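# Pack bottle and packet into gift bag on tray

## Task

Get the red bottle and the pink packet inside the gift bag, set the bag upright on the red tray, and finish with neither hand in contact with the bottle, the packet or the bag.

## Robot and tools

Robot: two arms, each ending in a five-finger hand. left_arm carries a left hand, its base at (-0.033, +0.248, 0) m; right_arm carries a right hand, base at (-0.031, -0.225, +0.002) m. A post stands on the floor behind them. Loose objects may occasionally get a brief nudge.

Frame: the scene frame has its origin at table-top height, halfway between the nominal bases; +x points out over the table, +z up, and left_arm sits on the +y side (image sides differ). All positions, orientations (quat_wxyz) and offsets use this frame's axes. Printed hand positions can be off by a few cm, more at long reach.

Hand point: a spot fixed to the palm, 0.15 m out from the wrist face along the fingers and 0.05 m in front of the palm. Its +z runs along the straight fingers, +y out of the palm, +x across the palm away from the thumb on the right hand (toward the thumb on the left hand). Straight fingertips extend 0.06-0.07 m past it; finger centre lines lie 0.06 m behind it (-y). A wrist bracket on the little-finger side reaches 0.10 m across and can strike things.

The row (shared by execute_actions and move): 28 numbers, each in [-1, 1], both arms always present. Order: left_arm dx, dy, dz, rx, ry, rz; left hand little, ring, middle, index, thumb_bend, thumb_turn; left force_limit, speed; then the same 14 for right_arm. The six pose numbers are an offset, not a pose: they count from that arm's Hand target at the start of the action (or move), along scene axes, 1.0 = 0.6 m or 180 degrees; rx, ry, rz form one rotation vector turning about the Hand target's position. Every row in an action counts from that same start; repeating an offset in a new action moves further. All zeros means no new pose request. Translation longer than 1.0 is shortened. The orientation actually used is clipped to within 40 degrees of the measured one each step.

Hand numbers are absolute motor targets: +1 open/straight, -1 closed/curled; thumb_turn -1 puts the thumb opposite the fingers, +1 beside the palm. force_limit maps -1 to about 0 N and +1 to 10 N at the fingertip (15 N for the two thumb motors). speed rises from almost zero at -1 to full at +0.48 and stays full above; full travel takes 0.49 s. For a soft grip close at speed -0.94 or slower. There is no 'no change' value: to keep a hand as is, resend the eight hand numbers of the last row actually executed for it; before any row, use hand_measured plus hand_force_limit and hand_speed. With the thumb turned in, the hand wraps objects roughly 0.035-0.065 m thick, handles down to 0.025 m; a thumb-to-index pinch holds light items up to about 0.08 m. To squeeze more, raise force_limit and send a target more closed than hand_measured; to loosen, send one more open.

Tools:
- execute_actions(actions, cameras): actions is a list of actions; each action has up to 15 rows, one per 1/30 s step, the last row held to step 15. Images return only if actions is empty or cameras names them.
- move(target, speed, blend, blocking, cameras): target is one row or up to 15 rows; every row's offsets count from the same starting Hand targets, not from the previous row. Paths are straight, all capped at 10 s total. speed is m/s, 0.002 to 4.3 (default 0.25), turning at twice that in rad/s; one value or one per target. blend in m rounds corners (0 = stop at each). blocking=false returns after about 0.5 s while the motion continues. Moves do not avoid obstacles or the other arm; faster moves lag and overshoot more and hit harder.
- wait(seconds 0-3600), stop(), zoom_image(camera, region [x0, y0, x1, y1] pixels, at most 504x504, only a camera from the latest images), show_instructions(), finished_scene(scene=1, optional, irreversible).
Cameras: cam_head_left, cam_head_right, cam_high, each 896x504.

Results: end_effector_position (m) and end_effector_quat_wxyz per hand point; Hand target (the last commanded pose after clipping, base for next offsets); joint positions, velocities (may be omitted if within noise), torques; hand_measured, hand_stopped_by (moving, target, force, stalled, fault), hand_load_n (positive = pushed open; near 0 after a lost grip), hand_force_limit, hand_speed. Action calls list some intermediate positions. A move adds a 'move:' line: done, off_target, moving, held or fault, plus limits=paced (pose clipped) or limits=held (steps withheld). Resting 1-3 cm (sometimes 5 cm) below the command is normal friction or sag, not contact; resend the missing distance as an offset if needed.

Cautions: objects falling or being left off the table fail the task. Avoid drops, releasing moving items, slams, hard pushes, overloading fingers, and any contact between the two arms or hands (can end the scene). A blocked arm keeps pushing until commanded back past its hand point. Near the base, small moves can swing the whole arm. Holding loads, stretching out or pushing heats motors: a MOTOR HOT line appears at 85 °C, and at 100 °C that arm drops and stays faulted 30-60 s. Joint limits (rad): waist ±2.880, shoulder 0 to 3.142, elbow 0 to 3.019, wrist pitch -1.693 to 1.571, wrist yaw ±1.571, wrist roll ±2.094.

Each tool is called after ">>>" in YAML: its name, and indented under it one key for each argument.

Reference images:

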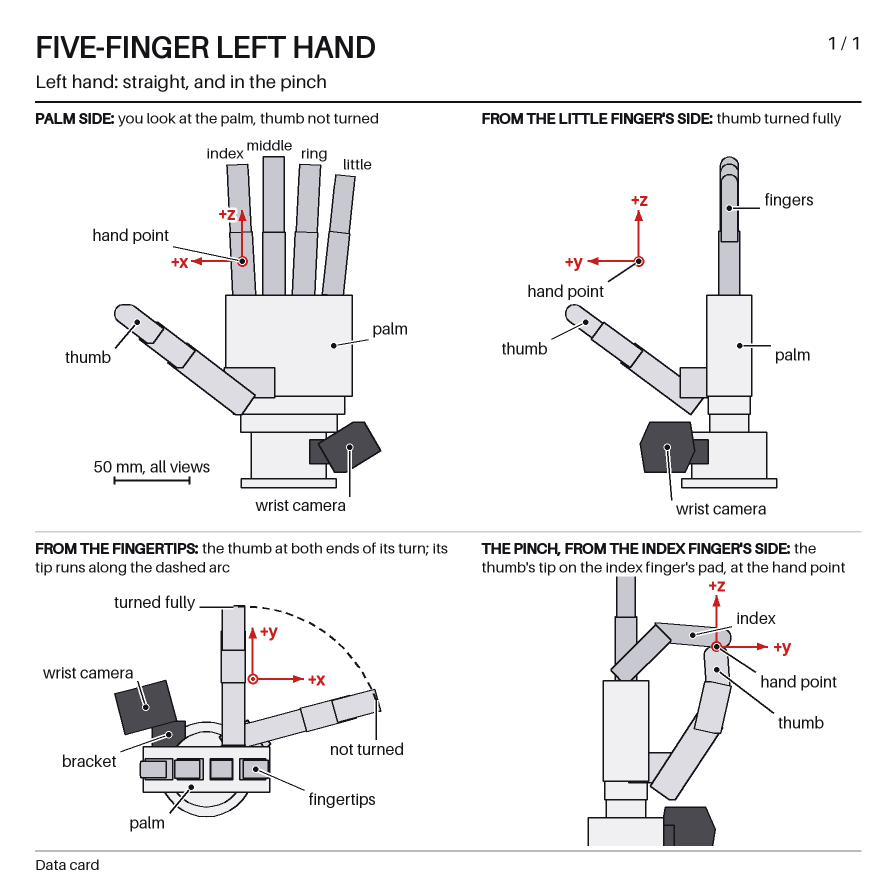

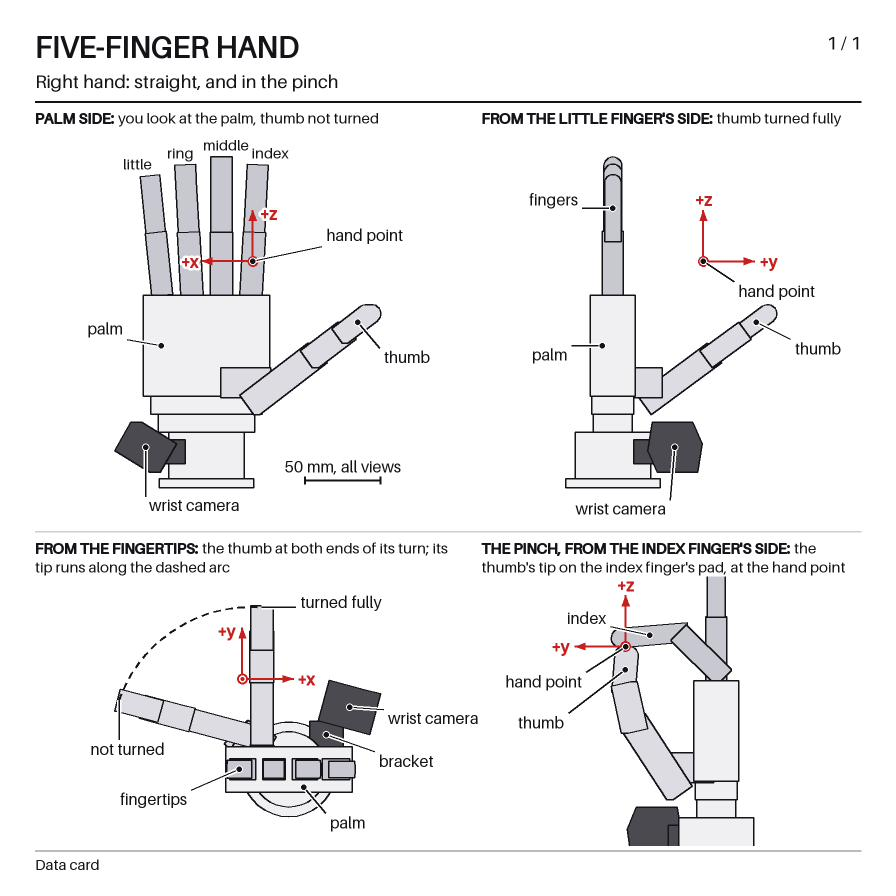

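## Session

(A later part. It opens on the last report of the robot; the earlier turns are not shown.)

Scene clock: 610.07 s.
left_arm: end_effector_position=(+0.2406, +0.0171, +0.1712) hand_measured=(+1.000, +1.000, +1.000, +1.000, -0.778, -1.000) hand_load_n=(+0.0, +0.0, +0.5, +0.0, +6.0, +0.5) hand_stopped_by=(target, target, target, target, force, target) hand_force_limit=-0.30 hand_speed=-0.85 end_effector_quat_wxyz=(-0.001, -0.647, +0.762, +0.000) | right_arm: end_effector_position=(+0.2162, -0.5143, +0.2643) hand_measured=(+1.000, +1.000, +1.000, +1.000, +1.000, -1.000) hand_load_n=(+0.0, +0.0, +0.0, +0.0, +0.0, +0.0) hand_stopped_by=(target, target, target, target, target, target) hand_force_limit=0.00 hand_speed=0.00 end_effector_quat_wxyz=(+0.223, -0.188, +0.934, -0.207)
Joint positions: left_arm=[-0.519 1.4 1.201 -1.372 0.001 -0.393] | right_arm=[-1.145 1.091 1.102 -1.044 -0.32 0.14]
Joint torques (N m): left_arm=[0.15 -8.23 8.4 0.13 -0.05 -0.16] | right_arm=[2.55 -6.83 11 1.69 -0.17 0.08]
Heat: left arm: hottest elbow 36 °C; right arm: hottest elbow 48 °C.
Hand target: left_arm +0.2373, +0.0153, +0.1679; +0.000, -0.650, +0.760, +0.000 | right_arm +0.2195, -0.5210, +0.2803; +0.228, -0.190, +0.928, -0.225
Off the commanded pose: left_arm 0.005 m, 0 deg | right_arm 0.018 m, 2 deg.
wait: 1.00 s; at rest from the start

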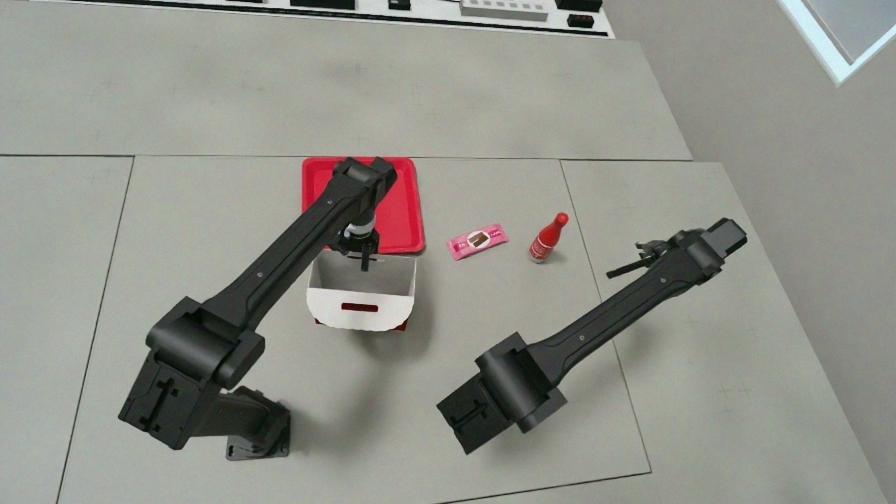

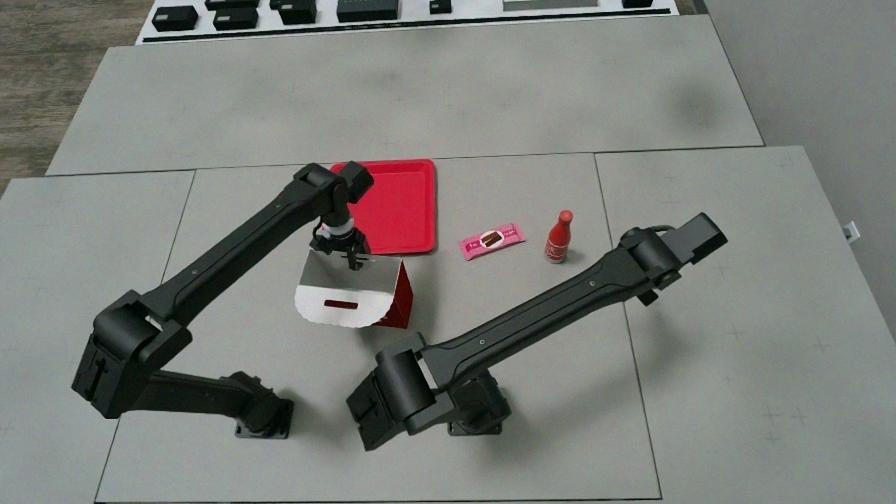

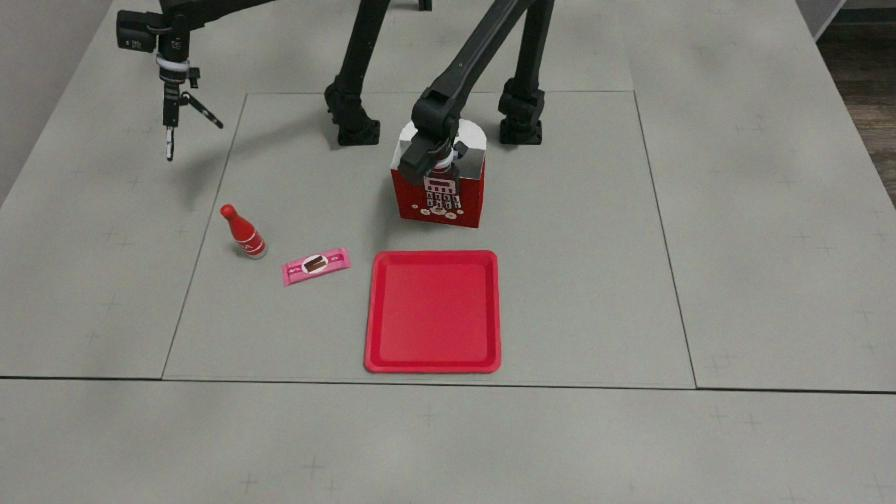

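>>> move:
  target: [0, 0, 0.117, 0, 0, 0, 1, 1, 1, 1, -1, -1, -0.3, -0.85, 0, 0, 0, 0, 0, 0, 1, 1, 1, 1, 1, -1, 0.0, 0.0]
  speed: 0.06
  cameras: ["all"]

>>> zoom_image:
  camera: "cam_high"
  region: [370, 90, 520, 260]

Scene clock: 618.97 s.
left_arm: end_effector_position=(+0.2283, +0.0247, +0.2172) hand_measured=(+1.000, +1.000, +1.000, +1.000, -0.778, -1.000) hand_load_n=(+0.0, +0.0, +0.0, +0.0, +2.0, +0.5) hand_stopped_by=(target, target, target, target, force, target) hand_force_limit=-0.30 hand_speed=-0.85 end_effector_quat_wxyz=(-0.008, -0.647, +0.762, +0.024) | right_arm: end_effector_position=(+0.2162, -0.5143, +0.2643) hand_measured=(+1.000, +1.000, +1.000, +1.000, +1.000, -1.000) hand_load_n=(+0.0, +0.0, +0.0, +0.0, +0.0, +0.0) hand_stopped_by=(target, target, target, target, target, target) hand_force_limit=0.00 hand_speed=0.00 end_effector_quat_wxyz=(+0.223, -0.188, +0.934, -0.207)
Joint positions: left_arm=[-0.519 1.381 1.296 -1.536 0.001 -0.393] | right_arm=[-1.145 1.091 1.102 -1.044 -0.32 0.14]
Joint torques (N m): left_arm=[0.09 -8.29 14.58 -0.55 -0.01 -0.13] | right_arm=[2.61 -6.77 10.95 1.68 -0.17 0.08]
Heat: left arm: hottest elbow 36 °C; right arm: hottest elbow 48 °C.
Hand target: left_arm +0.2373, +0.0153, +0.2381; +0.000, -0.650, +0.760, +0.000 | right_arm +0.2195, -0.5210, +0.2803; +0.228, -0.190, +0.928, -0.225
Off the commanded pose: left_arm 0.025 m, 3 deg | right_arm 0.018 m, 2 deg.
move: off_target (left_arm)

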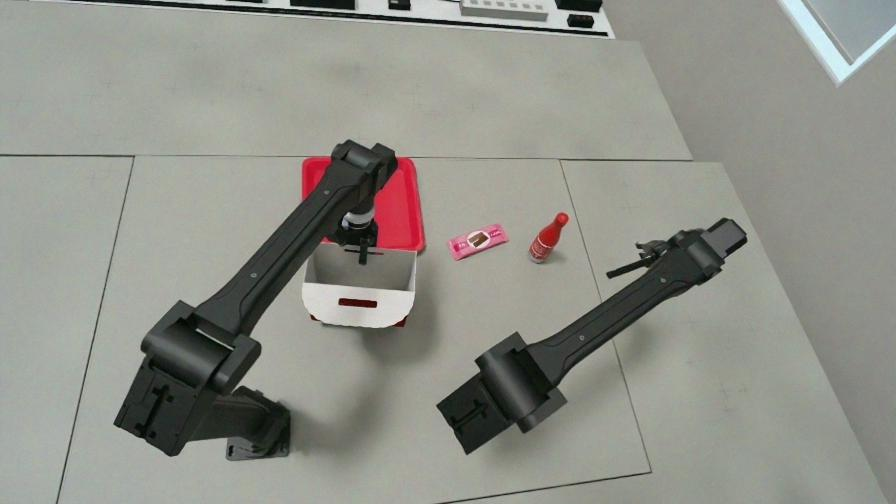

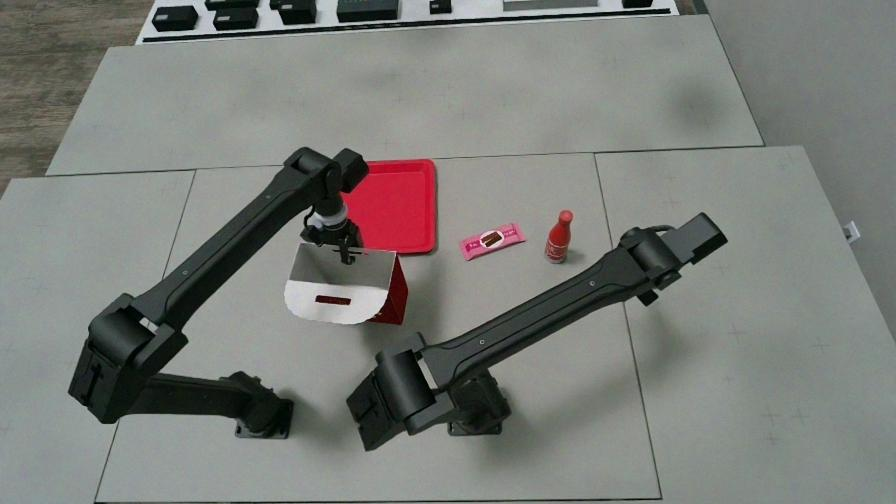

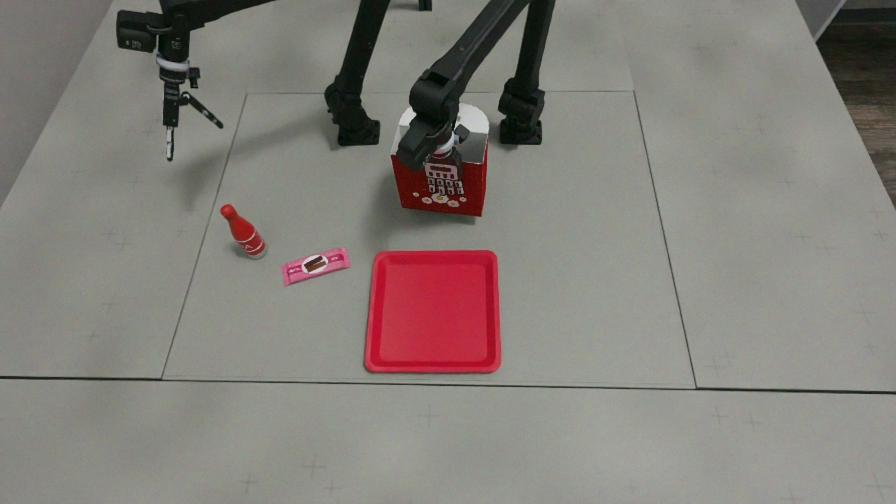

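Scaled by 2.965 from the camera's image (finer frame: 1280x720).

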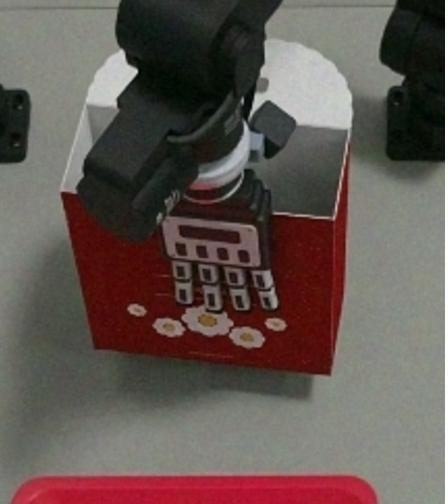

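>>> move:
  target:
    - [0, 0, 0.06, 0, 0, 0, 1, 1, 1, 1, -1, -1, -0.3, -0.85, 0, 0, 0, 0, 0, 0, 1, 1, 1, 1, 1, -1, 0.0, 0.0]
    - [0.2, 0.015, 0.07, 0, 0, -0.22, 1, 1, 1, 1, -1, -1, -0.3, -0.85, 0, 0, 0, 0, 0, 0, 1, 1, 1, 1, 1, -1, 0.0, 0.0]
    - [0.4545, 0.031, 0.07, 0, 0, -0.45, 1, 1, 1, 1, -1, -1, -0.3, -0.85, 0, 0, 0, 0, 0, 0, 1, 1, 1, 1, 1, -1, 0.0, 0.0]
  speed: [0.08, 0.14, 0.14]
  blend: [0.02, 0.05, 0]
  cameras: ["all"]

>>> zoom_image:
  camera: "cam_high"
  region: [340, 90, 560, 390]

>>> zoom_image:
  camera: "cam_head_right"
  region: [260, 100, 480, 350]

Scene clock: 653.47 s.
left_arm: end_effector_position=(+0.4983, +0.0328, +0.2661) hand_measured=(+1.000, +1.000, +1.000, +1.000, -0.778, -1.000) hand_load_n=(+0.0, +0.0, +0.0, +0.0, +2.5, +0.0) hand_stopped_by=(target, target, target, target, force, target) hand_force_limit=-0.30 hand_speed=-0.85 end_effector_quat_wxyz=(+0.049, +0.001, +0.999, -0.020) | right_arm: end_effector_position=(+0.2162, -0.5143, +0.2643) hand_measured=(+1.000, +1.000, +1.000, +1.000, +1.000, -1.000) hand_load_n=(+0.0, +0.0, +0.0, +0.0, +0.0, +0.0) hand_stopped_by=(target, target, target, target, target, target) hand_force_limit=0.00 hand_speed=0.00 end_effector_quat_wxyz=(+0.223, -0.188, +0.934, -0.207)
Joint positions: left_arm=[-0.421 1.948 2.161 -1.678 -0.007 1.115] | right_arm=[-1.145 1.091 1.102 -1.044 -0.32 0.14]
Joint torques (N m): left_arm=[1.61 -14.68 14.93 -0.29 -0.17 0.13] | right_arm=[2.49 -6.95 10.95 1.72 -0.18 0.09]
Heat: left arm: hottest elbow 40 °C; right arm: hottest elbow 48 °C.
Hand target: left_arm +0.5100, +0.0339, +0.2802; +0.000, +0.000, +1.000, +0.000 | right_arm +0.2195, -0.5210, +0.2803; +0.228, -0.190, +0.928, -0.225
Off the commanded pose: left_arm 0.018 m, 6 deg | right_arm 0.018 m, 2 deg.
joint sent to its limit (left arm) — joint 4 (wrist pitch), lower limit. The joint targets are off in orientation, not in position.
move: off_target (left_arm); blend cut to 0.018 m at target 1

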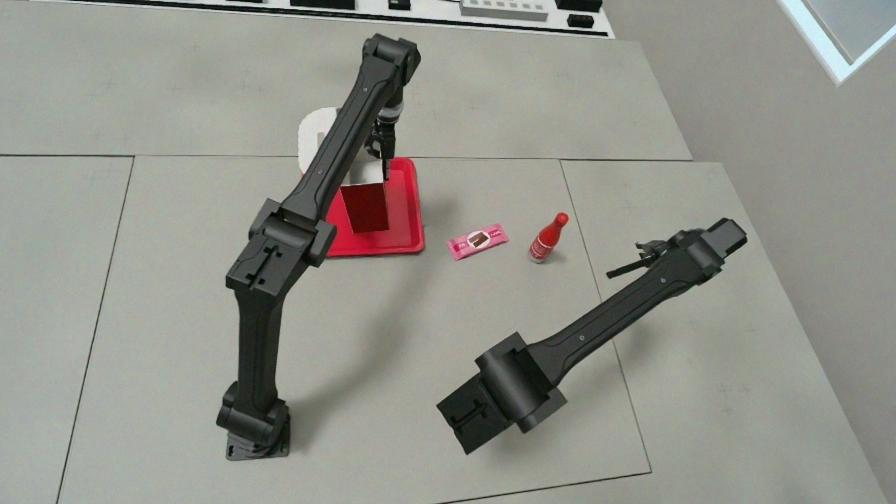

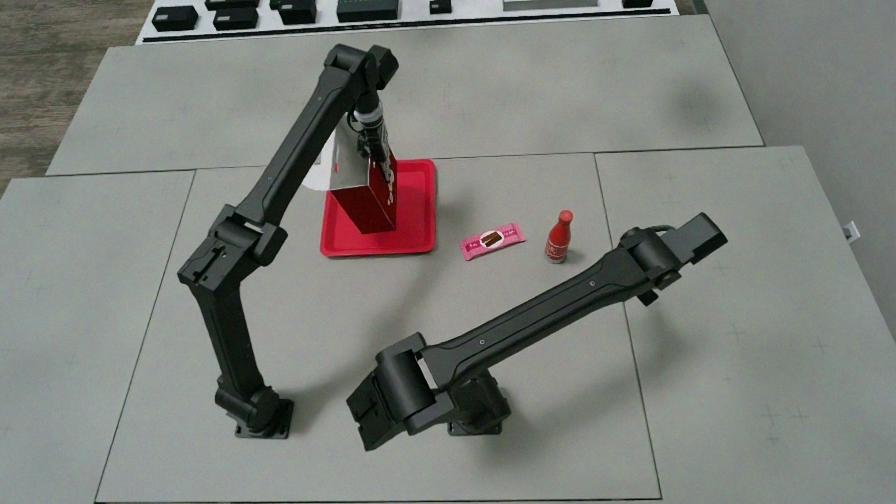

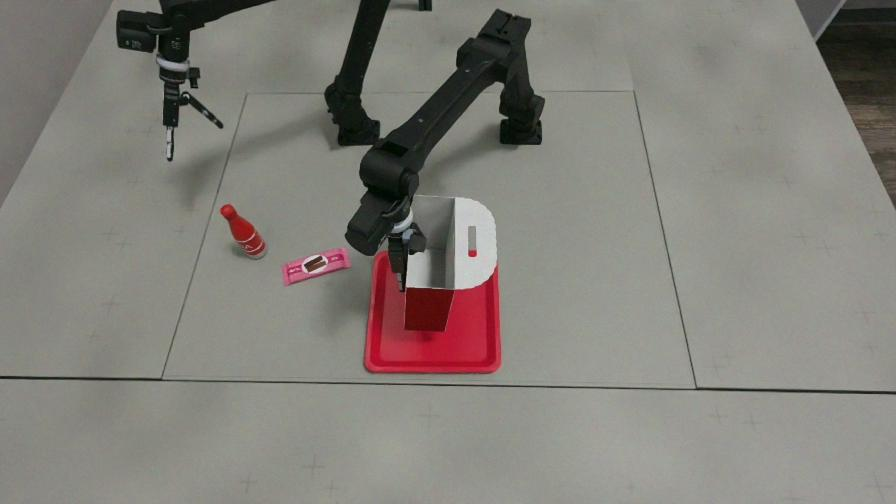

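Scaled by 1.680 from the camera's image (finer frame: 1280x720).

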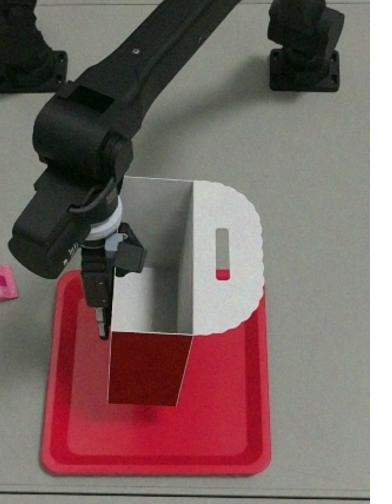

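Scaled by 2.016 from the camera's image (finer frame: 1280x720).

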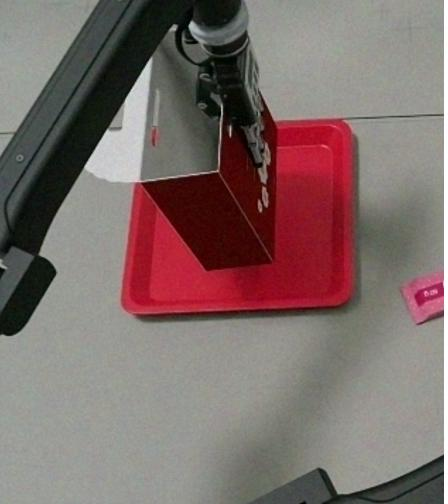

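>>> move:
  target: [0.0, 0.01, -0.125, 0, 0, 0, 1, 1, 1, 1, -1, -1, -0.3, -0.85, 0, 0, 0, 0, 0, 0, 1, 1, 1, 1, 1, -1, 0.0, 0.0]
  speed: 0.08
  cameras: ["all"]

>>> zoom_image:
  camera: "cam_high"
  region: [340, 90, 560, 390]

>>> zoom_image:
  camera: "cam_head_right"
  region: [260, 100, 480, 350]

Scene clock: 677.43 s.
left_arm: end_effector_position=(+0.5060, +0.0356, +0.2105) hand_measured=(+1.000, +1.000, +1.000, +1.000, -0.778, -1.000) hand_load_n=(+0.0, +0.0, +0.5, +0.0, +2.5, +0.0) hand_stopped_by=(target, target, target, target, force, target) hand_force_limit=-0.30 hand_speed=-0.85 end_effector_quat_wxyz=(+0.002, -0.002, +1.000, +0.000) | right_arm: end_effector_position=(+0.2162, -0.5143, +0.2643) hand_measured=(+1.000, +1.000, +1.000, +1.000, +1.000, -1.000) hand_load_n=(+0.0, +0.0, +0.0, +0.0, +0.0, +0.0) hand_stopped_by=(target, target, target, target, target, target) hand_force_limit=0.00 hand_speed=0.00 end_effector_quat_wxyz=(+0.223, -0.188, +0.934, -0.207)
Joint positions: left_arm=[-0.41 2.034 2.139 -1.673 -0.002 1.12] | right_arm=[-1.145 1.091 1.102 -1.044 -0.32 0.14]
Joint torques (N m): left_arm=[1.67 -16.09 9.46 0.23 0.04 0.13] | right_arm=[2.43 -6.89 11 1.69 -0.18 0.09]
Heat: left arm: hottest elbow 41 °C; right arm: hottest elbow 48 °C.
Hand target: left_arm +0.5100, +0.0399, +0.2049; +0.000, +0.000, +1.000, +0.000 | right_arm +0.2195, -0.5210, +0.2803; +0.228, -0.190, +0.928, -0.225
Off the commanded pose: left_arm 0.008 m, 0 deg | right_arm 0.018 m, 2 deg.
move: done

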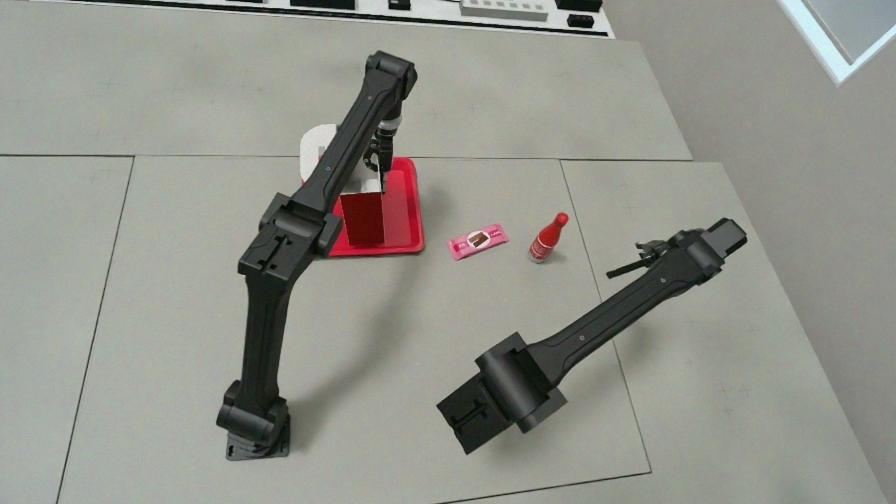

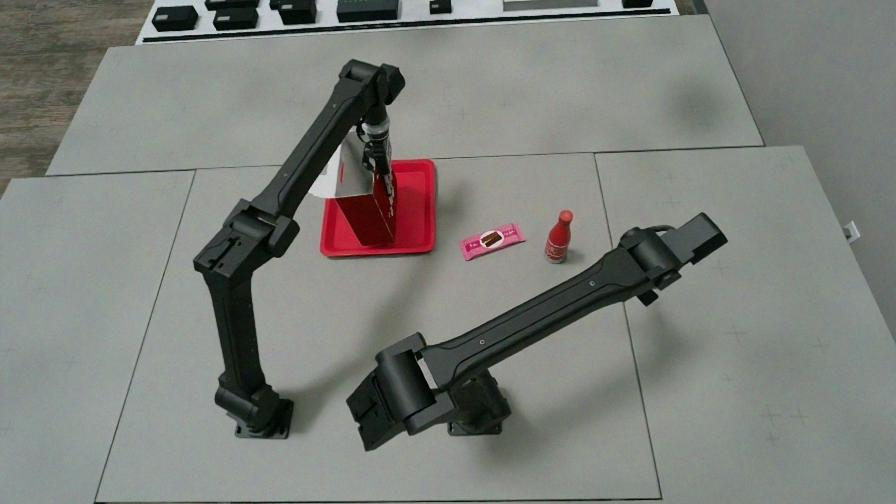

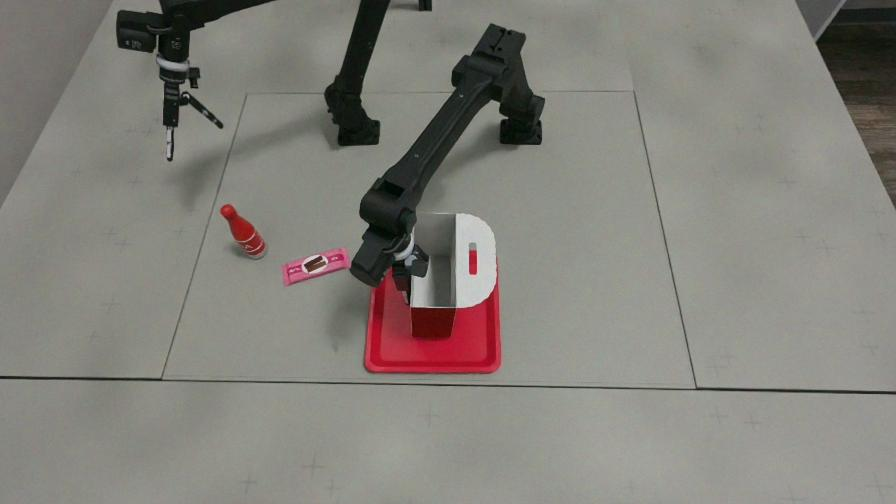

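Scaled by 1.680 from the camera's image (finer frame: 1280x720).

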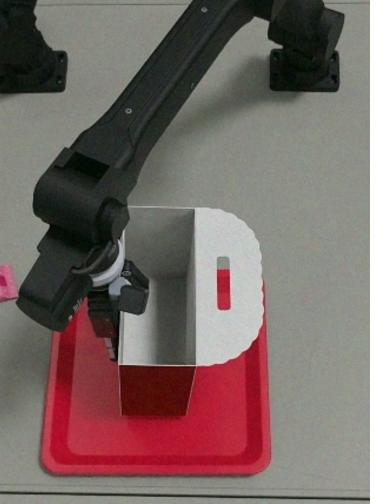

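Scaled by 2.016 from the camera's image (finer frame: 1280x720).

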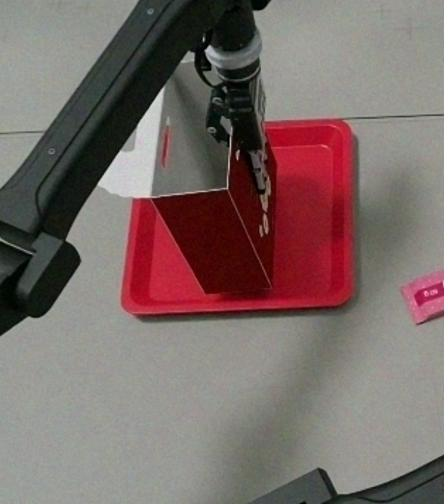

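>>> move:
  target:
    - [0.045, 0.01, 0.0, 0, 0, 0, 1, 1, 1, 1, -1, -1, -0.3, -0.85, 0, 0, 0, 0, 0, 0, 1, 1, 1, 1, 1, -1, 0.0, 0.0]
    - [0.045, 0.01, -0.035, 0, 0, 0, 1, 1, 1, 1, -1, -1, -0.3, -0.85, 0, 0, 0, 0, 0, 0, 1, 1, 1, 1, 1, -1, 0.0, 0.0]
  speed: 0.06
  cameras: ["all"]

>>> zoom_image:
  camera: "cam_high"
  region: [340, 190, 560, 390]

>>> zoom_image:
  camera: "cam_head_right"
  region: [300, 120, 480, 280]

Scene clock: 698.07 s.
left_arm: end_effector_position=(+0.5280, +0.0446, +0.1905) hand_measured=(+1.000, +1.000, +1.000, +1.000, -0.778, -1.000) hand_load_n=(+0.0, +0.0, +0.0, +0.0, +3.0, +0.5) hand_stopped_by=(target, target, target, target, force, target) hand_force_limit=-0.30 hand_speed=-0.85 end_effector_quat_wxyz=(-0.003, -0.003, +1.000, +0.002) | right_arm: end_effector_position=(+0.2162, -0.5143, +0.2643) hand_measured=(+1.000, +1.000, +1.000, +1.000, +1.000, -1.000) hand_load_n=(+0.0, +0.0, +0.0, +0.0, +0.0, +0.0) hand_stopped_by=(target, target, target, target, target, target) hand_force_limit=0.00 hand_speed=0.00 end_effector_quat_wxyz=(+0.223, -0.188, +0.934, -0.207)
Joint positions: left_arm=[-0.383 2.094 2.183 -1.666 -0.001 1.146] | right_arm=[-1.145 1.091 1.102 -1.044 -0.32 0.14]
Joint torques (N m): left_arm=[1.55 -15.79 11.18 0.23 0.01 0.12] | right_arm=[2.43 -6.83 10.99 1.7 -0.17 0.09]
Heat: left arm: hottest elbow 41 °C; right arm: hottest elbow 48 °C.
Hand target: left_arm +0.5370, +0.0460, +0.1840; +0.000, +0.000, +1.000, +0.000 | right_arm +0.2195, -0.5210, +0.2803; +0.228, -0.190, +0.928, -0.225
Off the commanded pose: left_arm 0.011 m, 1 deg | right_arm 0.018 m, 2 deg.
move: off_target (left_arm)

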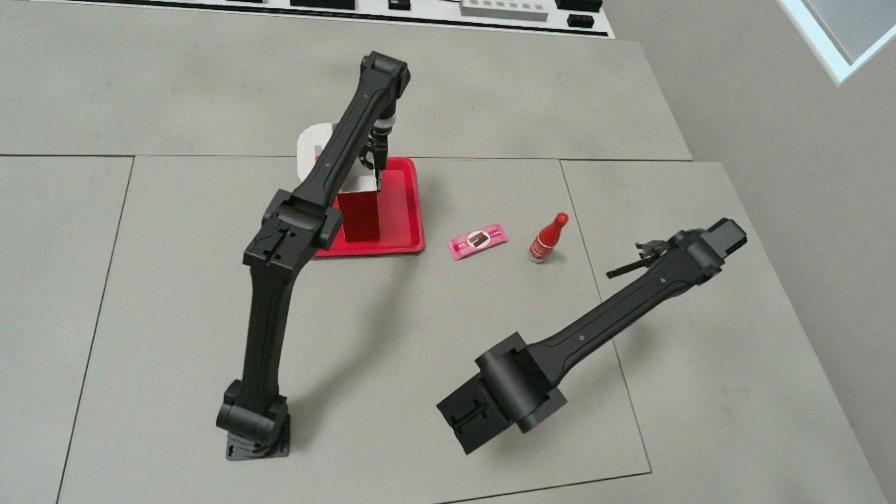

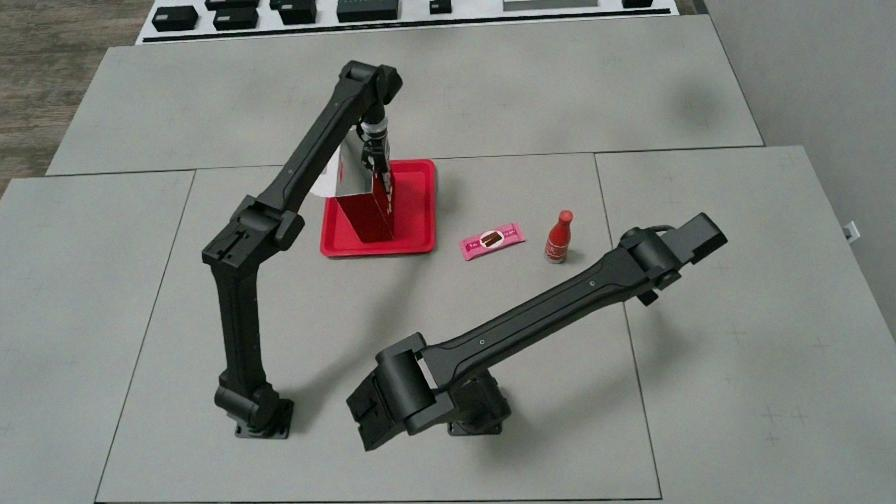

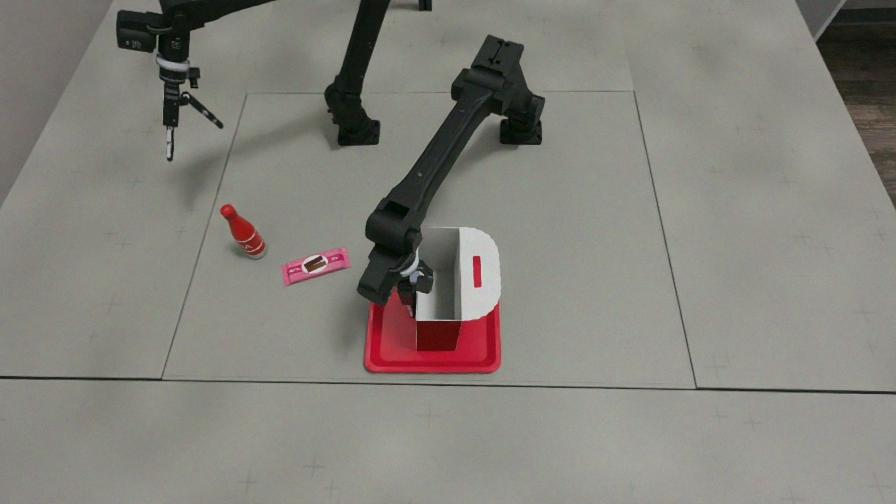

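Scaled by 2.291 from the camera's image (finer frame: 1280x720).

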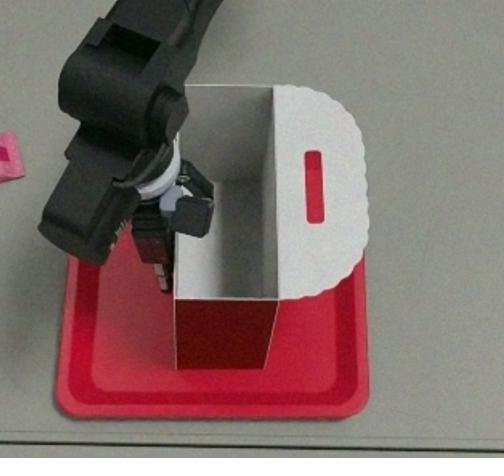

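Scaled by 2.800 from the camera's image (finer frame: 1280x720).

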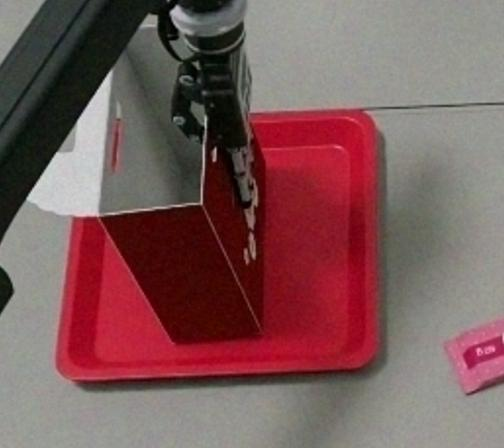

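>>> move:
  target:
    - [0.012, 0.0, 0.0, 0, 0, 0, 1, 1, 1, 1, -1, -1, -0.3, -0.85, 0, 0, 0, 0, 0, 0, 1, 1, 1, 1, 1, -1, 0.0, 0.0]
    - [0.012, 0.0, -0.025, 0, 0, 0, 1, 1, 1, 1, -1, -1, -0.3, -0.85, 0, 0, 0, 0, 0, 0, 1, 1, 1, 1, 1, -1, 0.0, 0.0]
  speed: 0.04
  cameras: ["all"]

>>> zoom_image:
  camera: "cam_high"
  region: [340, 190, 560, 390]

>>> zoom_image:
  camera: "cam_head_right"
  region: [300, 120, 480, 280]

Scene clock: 716.43 s.
left_arm: end_effector_position=(+0.5341, +0.0418, +0.1860) hand_measured=(+1.000, +1.000, +1.000, +1.000, -0.778, -1.000) hand_load_n=(+0.0, +0.0, +0.0, +0.0, +4.5, +0.5) hand_stopped_by=(target, target, target, target, force, target) hand_force_limit=-0.30 hand_speed=-0.85 end_effector_quat_wxyz=(+0.004, -0.003, +1.000, -0.001) | right_arm: end_effector_position=(+0.2162, -0.5143, +0.2643) hand_measured=(+1.000, +1.000, +1.000, +1.000, +1.000, -1.000) hand_load_n=(+0.0, +0.0, +0.0, +0.0, +0.0, -0.5) hand_stopped_by=(target, target, target, target, target, target) hand_force_limit=0.00 hand_speed=0.00 end_effector_quat_wxyz=(+0.223, -0.188, +0.934, -0.207)
Joint positions: left_arm=[-0.382 2.104 2.19 -1.649 0 1.146] | right_arm=[-1.145 1.091 1.102 -1.044 -0.32 0.14]
Joint torques (N m): left_arm=[1.55 -15.62 9.91 0.61 -0.04 0.18] | right_arm=[2.49 -6.83 10.97 1.68 -0.17 0.08]
Heat: left arm: hottest elbow 41 °C; right arm: hottest elbow 48 °C.
Hand target: left_arm +0.5442, +0.0460, +0.1690; +0.000, +0.000, +1.000, +0.000 | right_arm +0.2195, -0.5210, +0.2803; +0.228, -0.190, +0.928, -0.225
Off the commanded pose: left_arm 0.020 m, 1 deg | right_arm 0.018 m, 2 deg.
move: off_target (left_arm)

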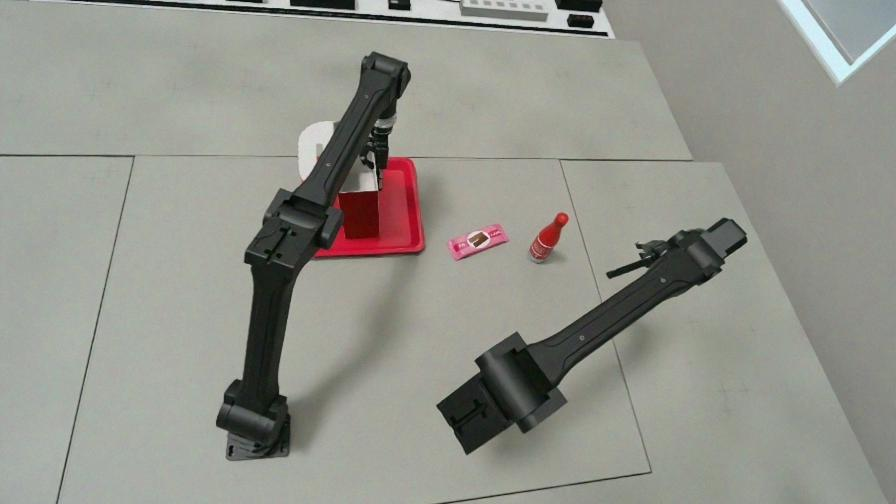

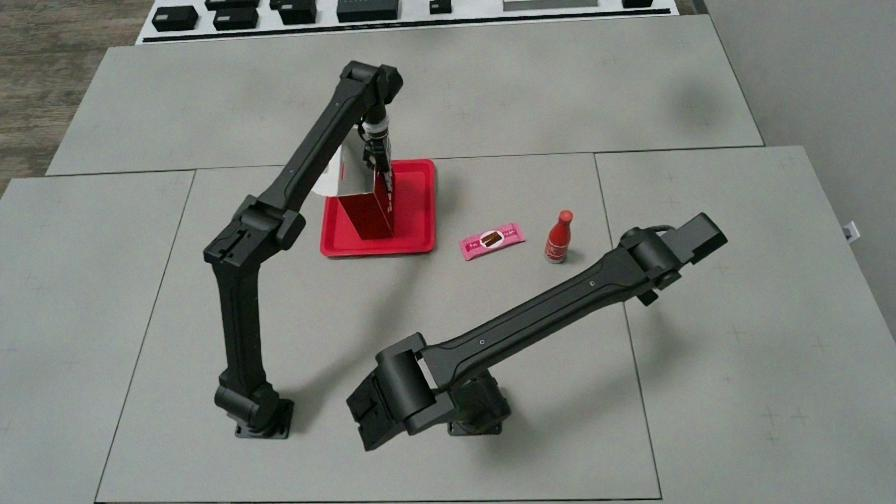

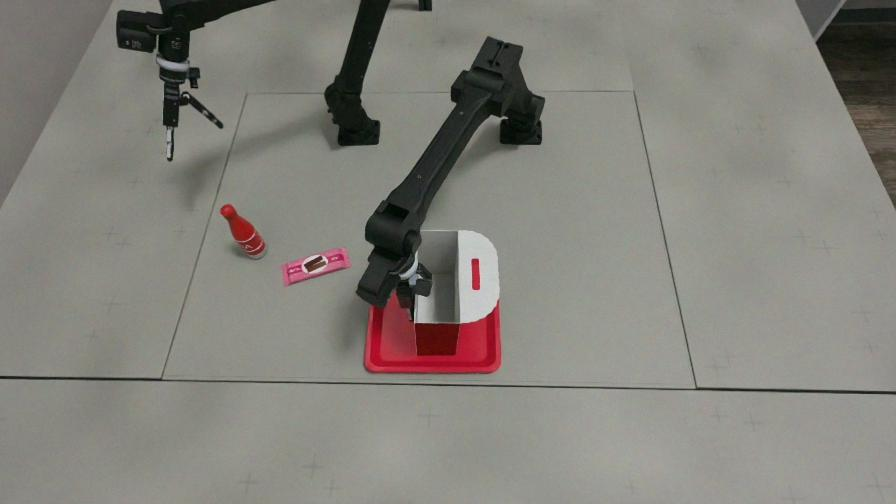

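Scaled by 2.291 from the camera's image (finer frame: 1280x720).

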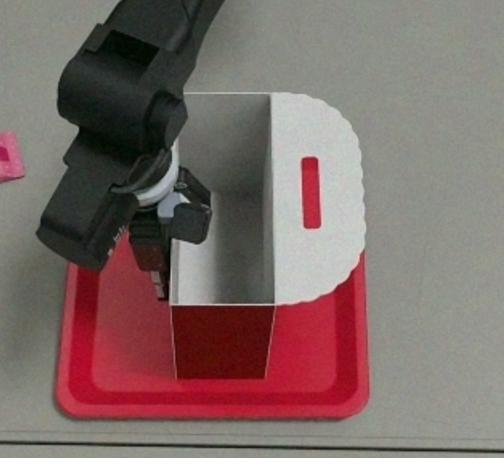

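Scaled by 2.800 from the camera's image (finer frame: 1280x720).

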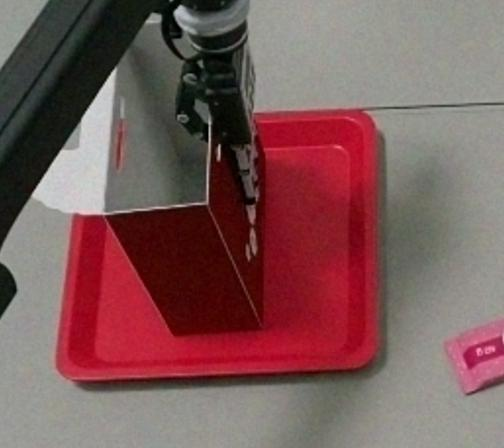

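>>> move:
  target:
    - [-0.012, -0.005, 0.016, 0, 0, 0, 1, 1, 1, 1, -1, -1, -0.3, -0.85, 0, 0, 0, 0, 0, 0, 1, 1, 1, 1, 1, -1, 0.0, 0.0]
    - [-0.012, -0.005, 0.016, 0, 0, 0, 1, 1, 1, 1, 0.3, -1, -0.3, -0.6, 0, 0, 0, 0, 0, 0, 1, 1, 1, 1, 1, -1, 0.0, 0.0]
  speed: 0.04
  cameras: ["all"]

>>> zoom_image:
  camera: "cam_high"
  region: [340, 190, 560, 390]

>>> zoom_image:
  camera: "cam_head_right"
  region: [300, 120, 480, 280]

Scene clock: 737.27 s.
left_arm: end_effector_position=(+0.5341, +0.0418, +0.1860) hand_measured=(+1.000, +1.000, +1.000, +1.000, +0.300, -1.000) hand_load_n=(+0.0, +0.0, +0.0, +0.0, +0.0, +0.0) hand_stopped_by=(target, target, target, target, target, target) hand_force_limit=-0.30 hand_speed=-0.60 end_effector_quat_wxyz=(+0.004, -0.003, +1.000, -0.001) | right_arm: end_effector_position=(+0.2162, -0.5143, +0.2643) hand_measured=(+1.000, +1.000, +1.000, +1.000, +1.000, -1.000) hand_load_n=(+0.0, +0.0, +0.0, +0.0, -0.5, +0.0) hand_stopped_by=(target, target, target, target, target, target) hand_force_limit=0.00 hand_speed=0.00 end_effector_quat_wxyz=(+0.223, -0.188, +0.934, -0.207)
Joint positions: left_arm=[-0.382 2.104 2.19 -1.649 0 1.146] | right_arm=[-1.145 1.091 1.102 -1.044 -0.32 0.14]
Joint torques (N m): left_arm=[0.97 -16.32 9.73 0.02 -0.05 0.11] | right_arm=[2.49 -6.83 10.93 1.68 -0.18 0.08]
Heat: left arm: hottest elbow 41 °C; right arm: hottest elbow 49 °C.
Hand target: left_arm +0.5370, +0.0430, +0.1786; +0.000, +0.000, +1.000, +0.000 | right_arm +0.2195, -0.5210, +0.2803; +0.228, -0.190, +0.928, -0.225
Off the commanded pose: left_arm 0.008 m, 1 deg | right_arm 0.018 m, 2 deg.
move: done

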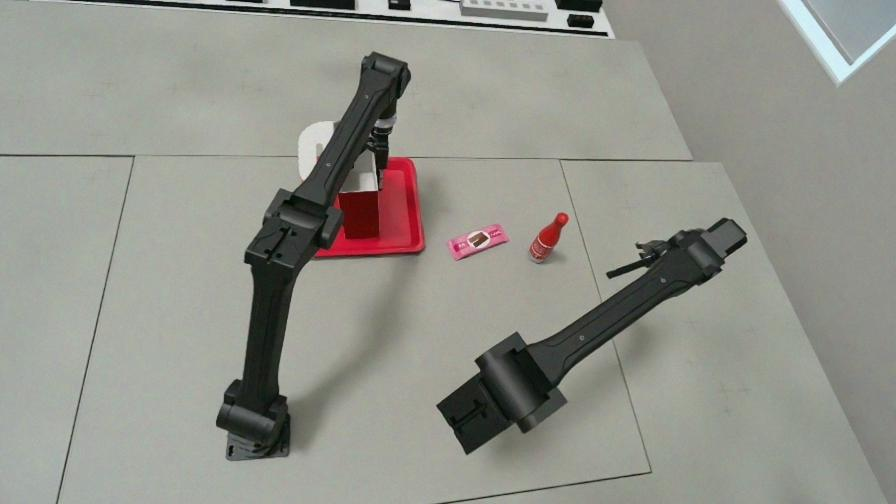

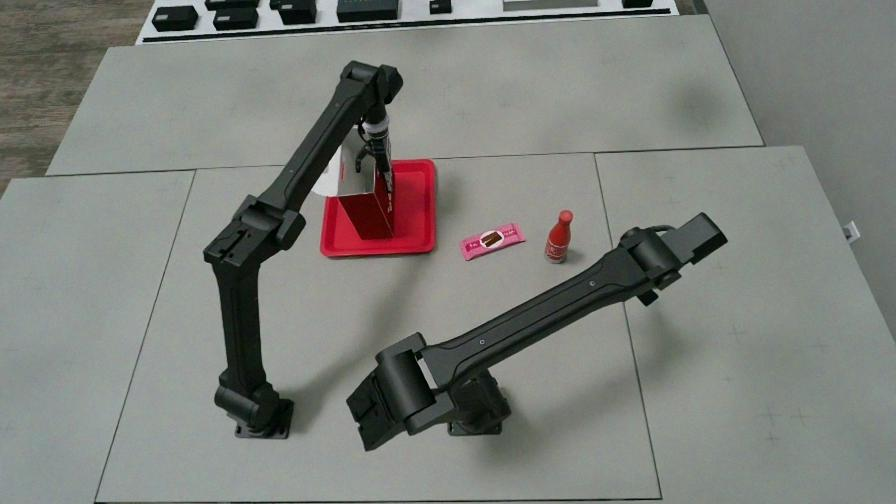

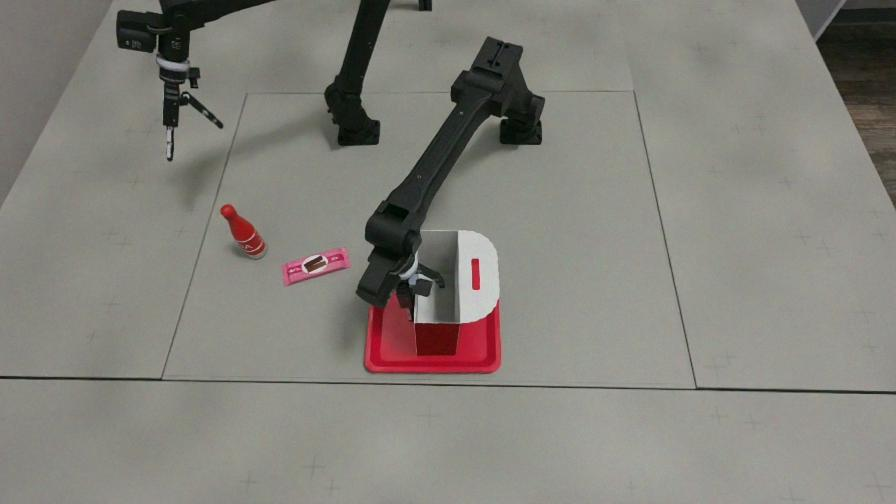

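Scaled by 2.291 from the camera's image (finer frame: 1280x720).

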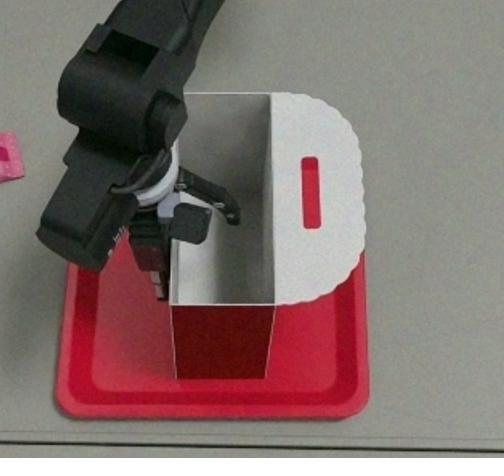

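Scaled by 2.800 from the camera's image (finer frame: 1280x720).

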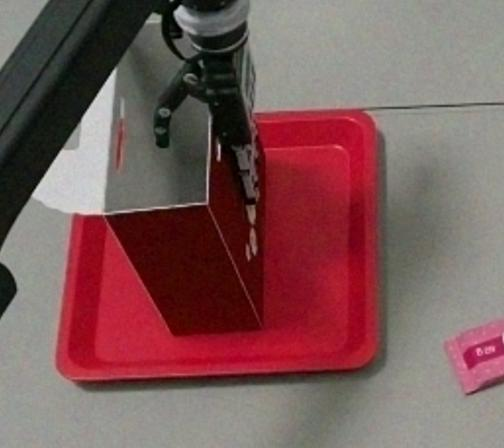

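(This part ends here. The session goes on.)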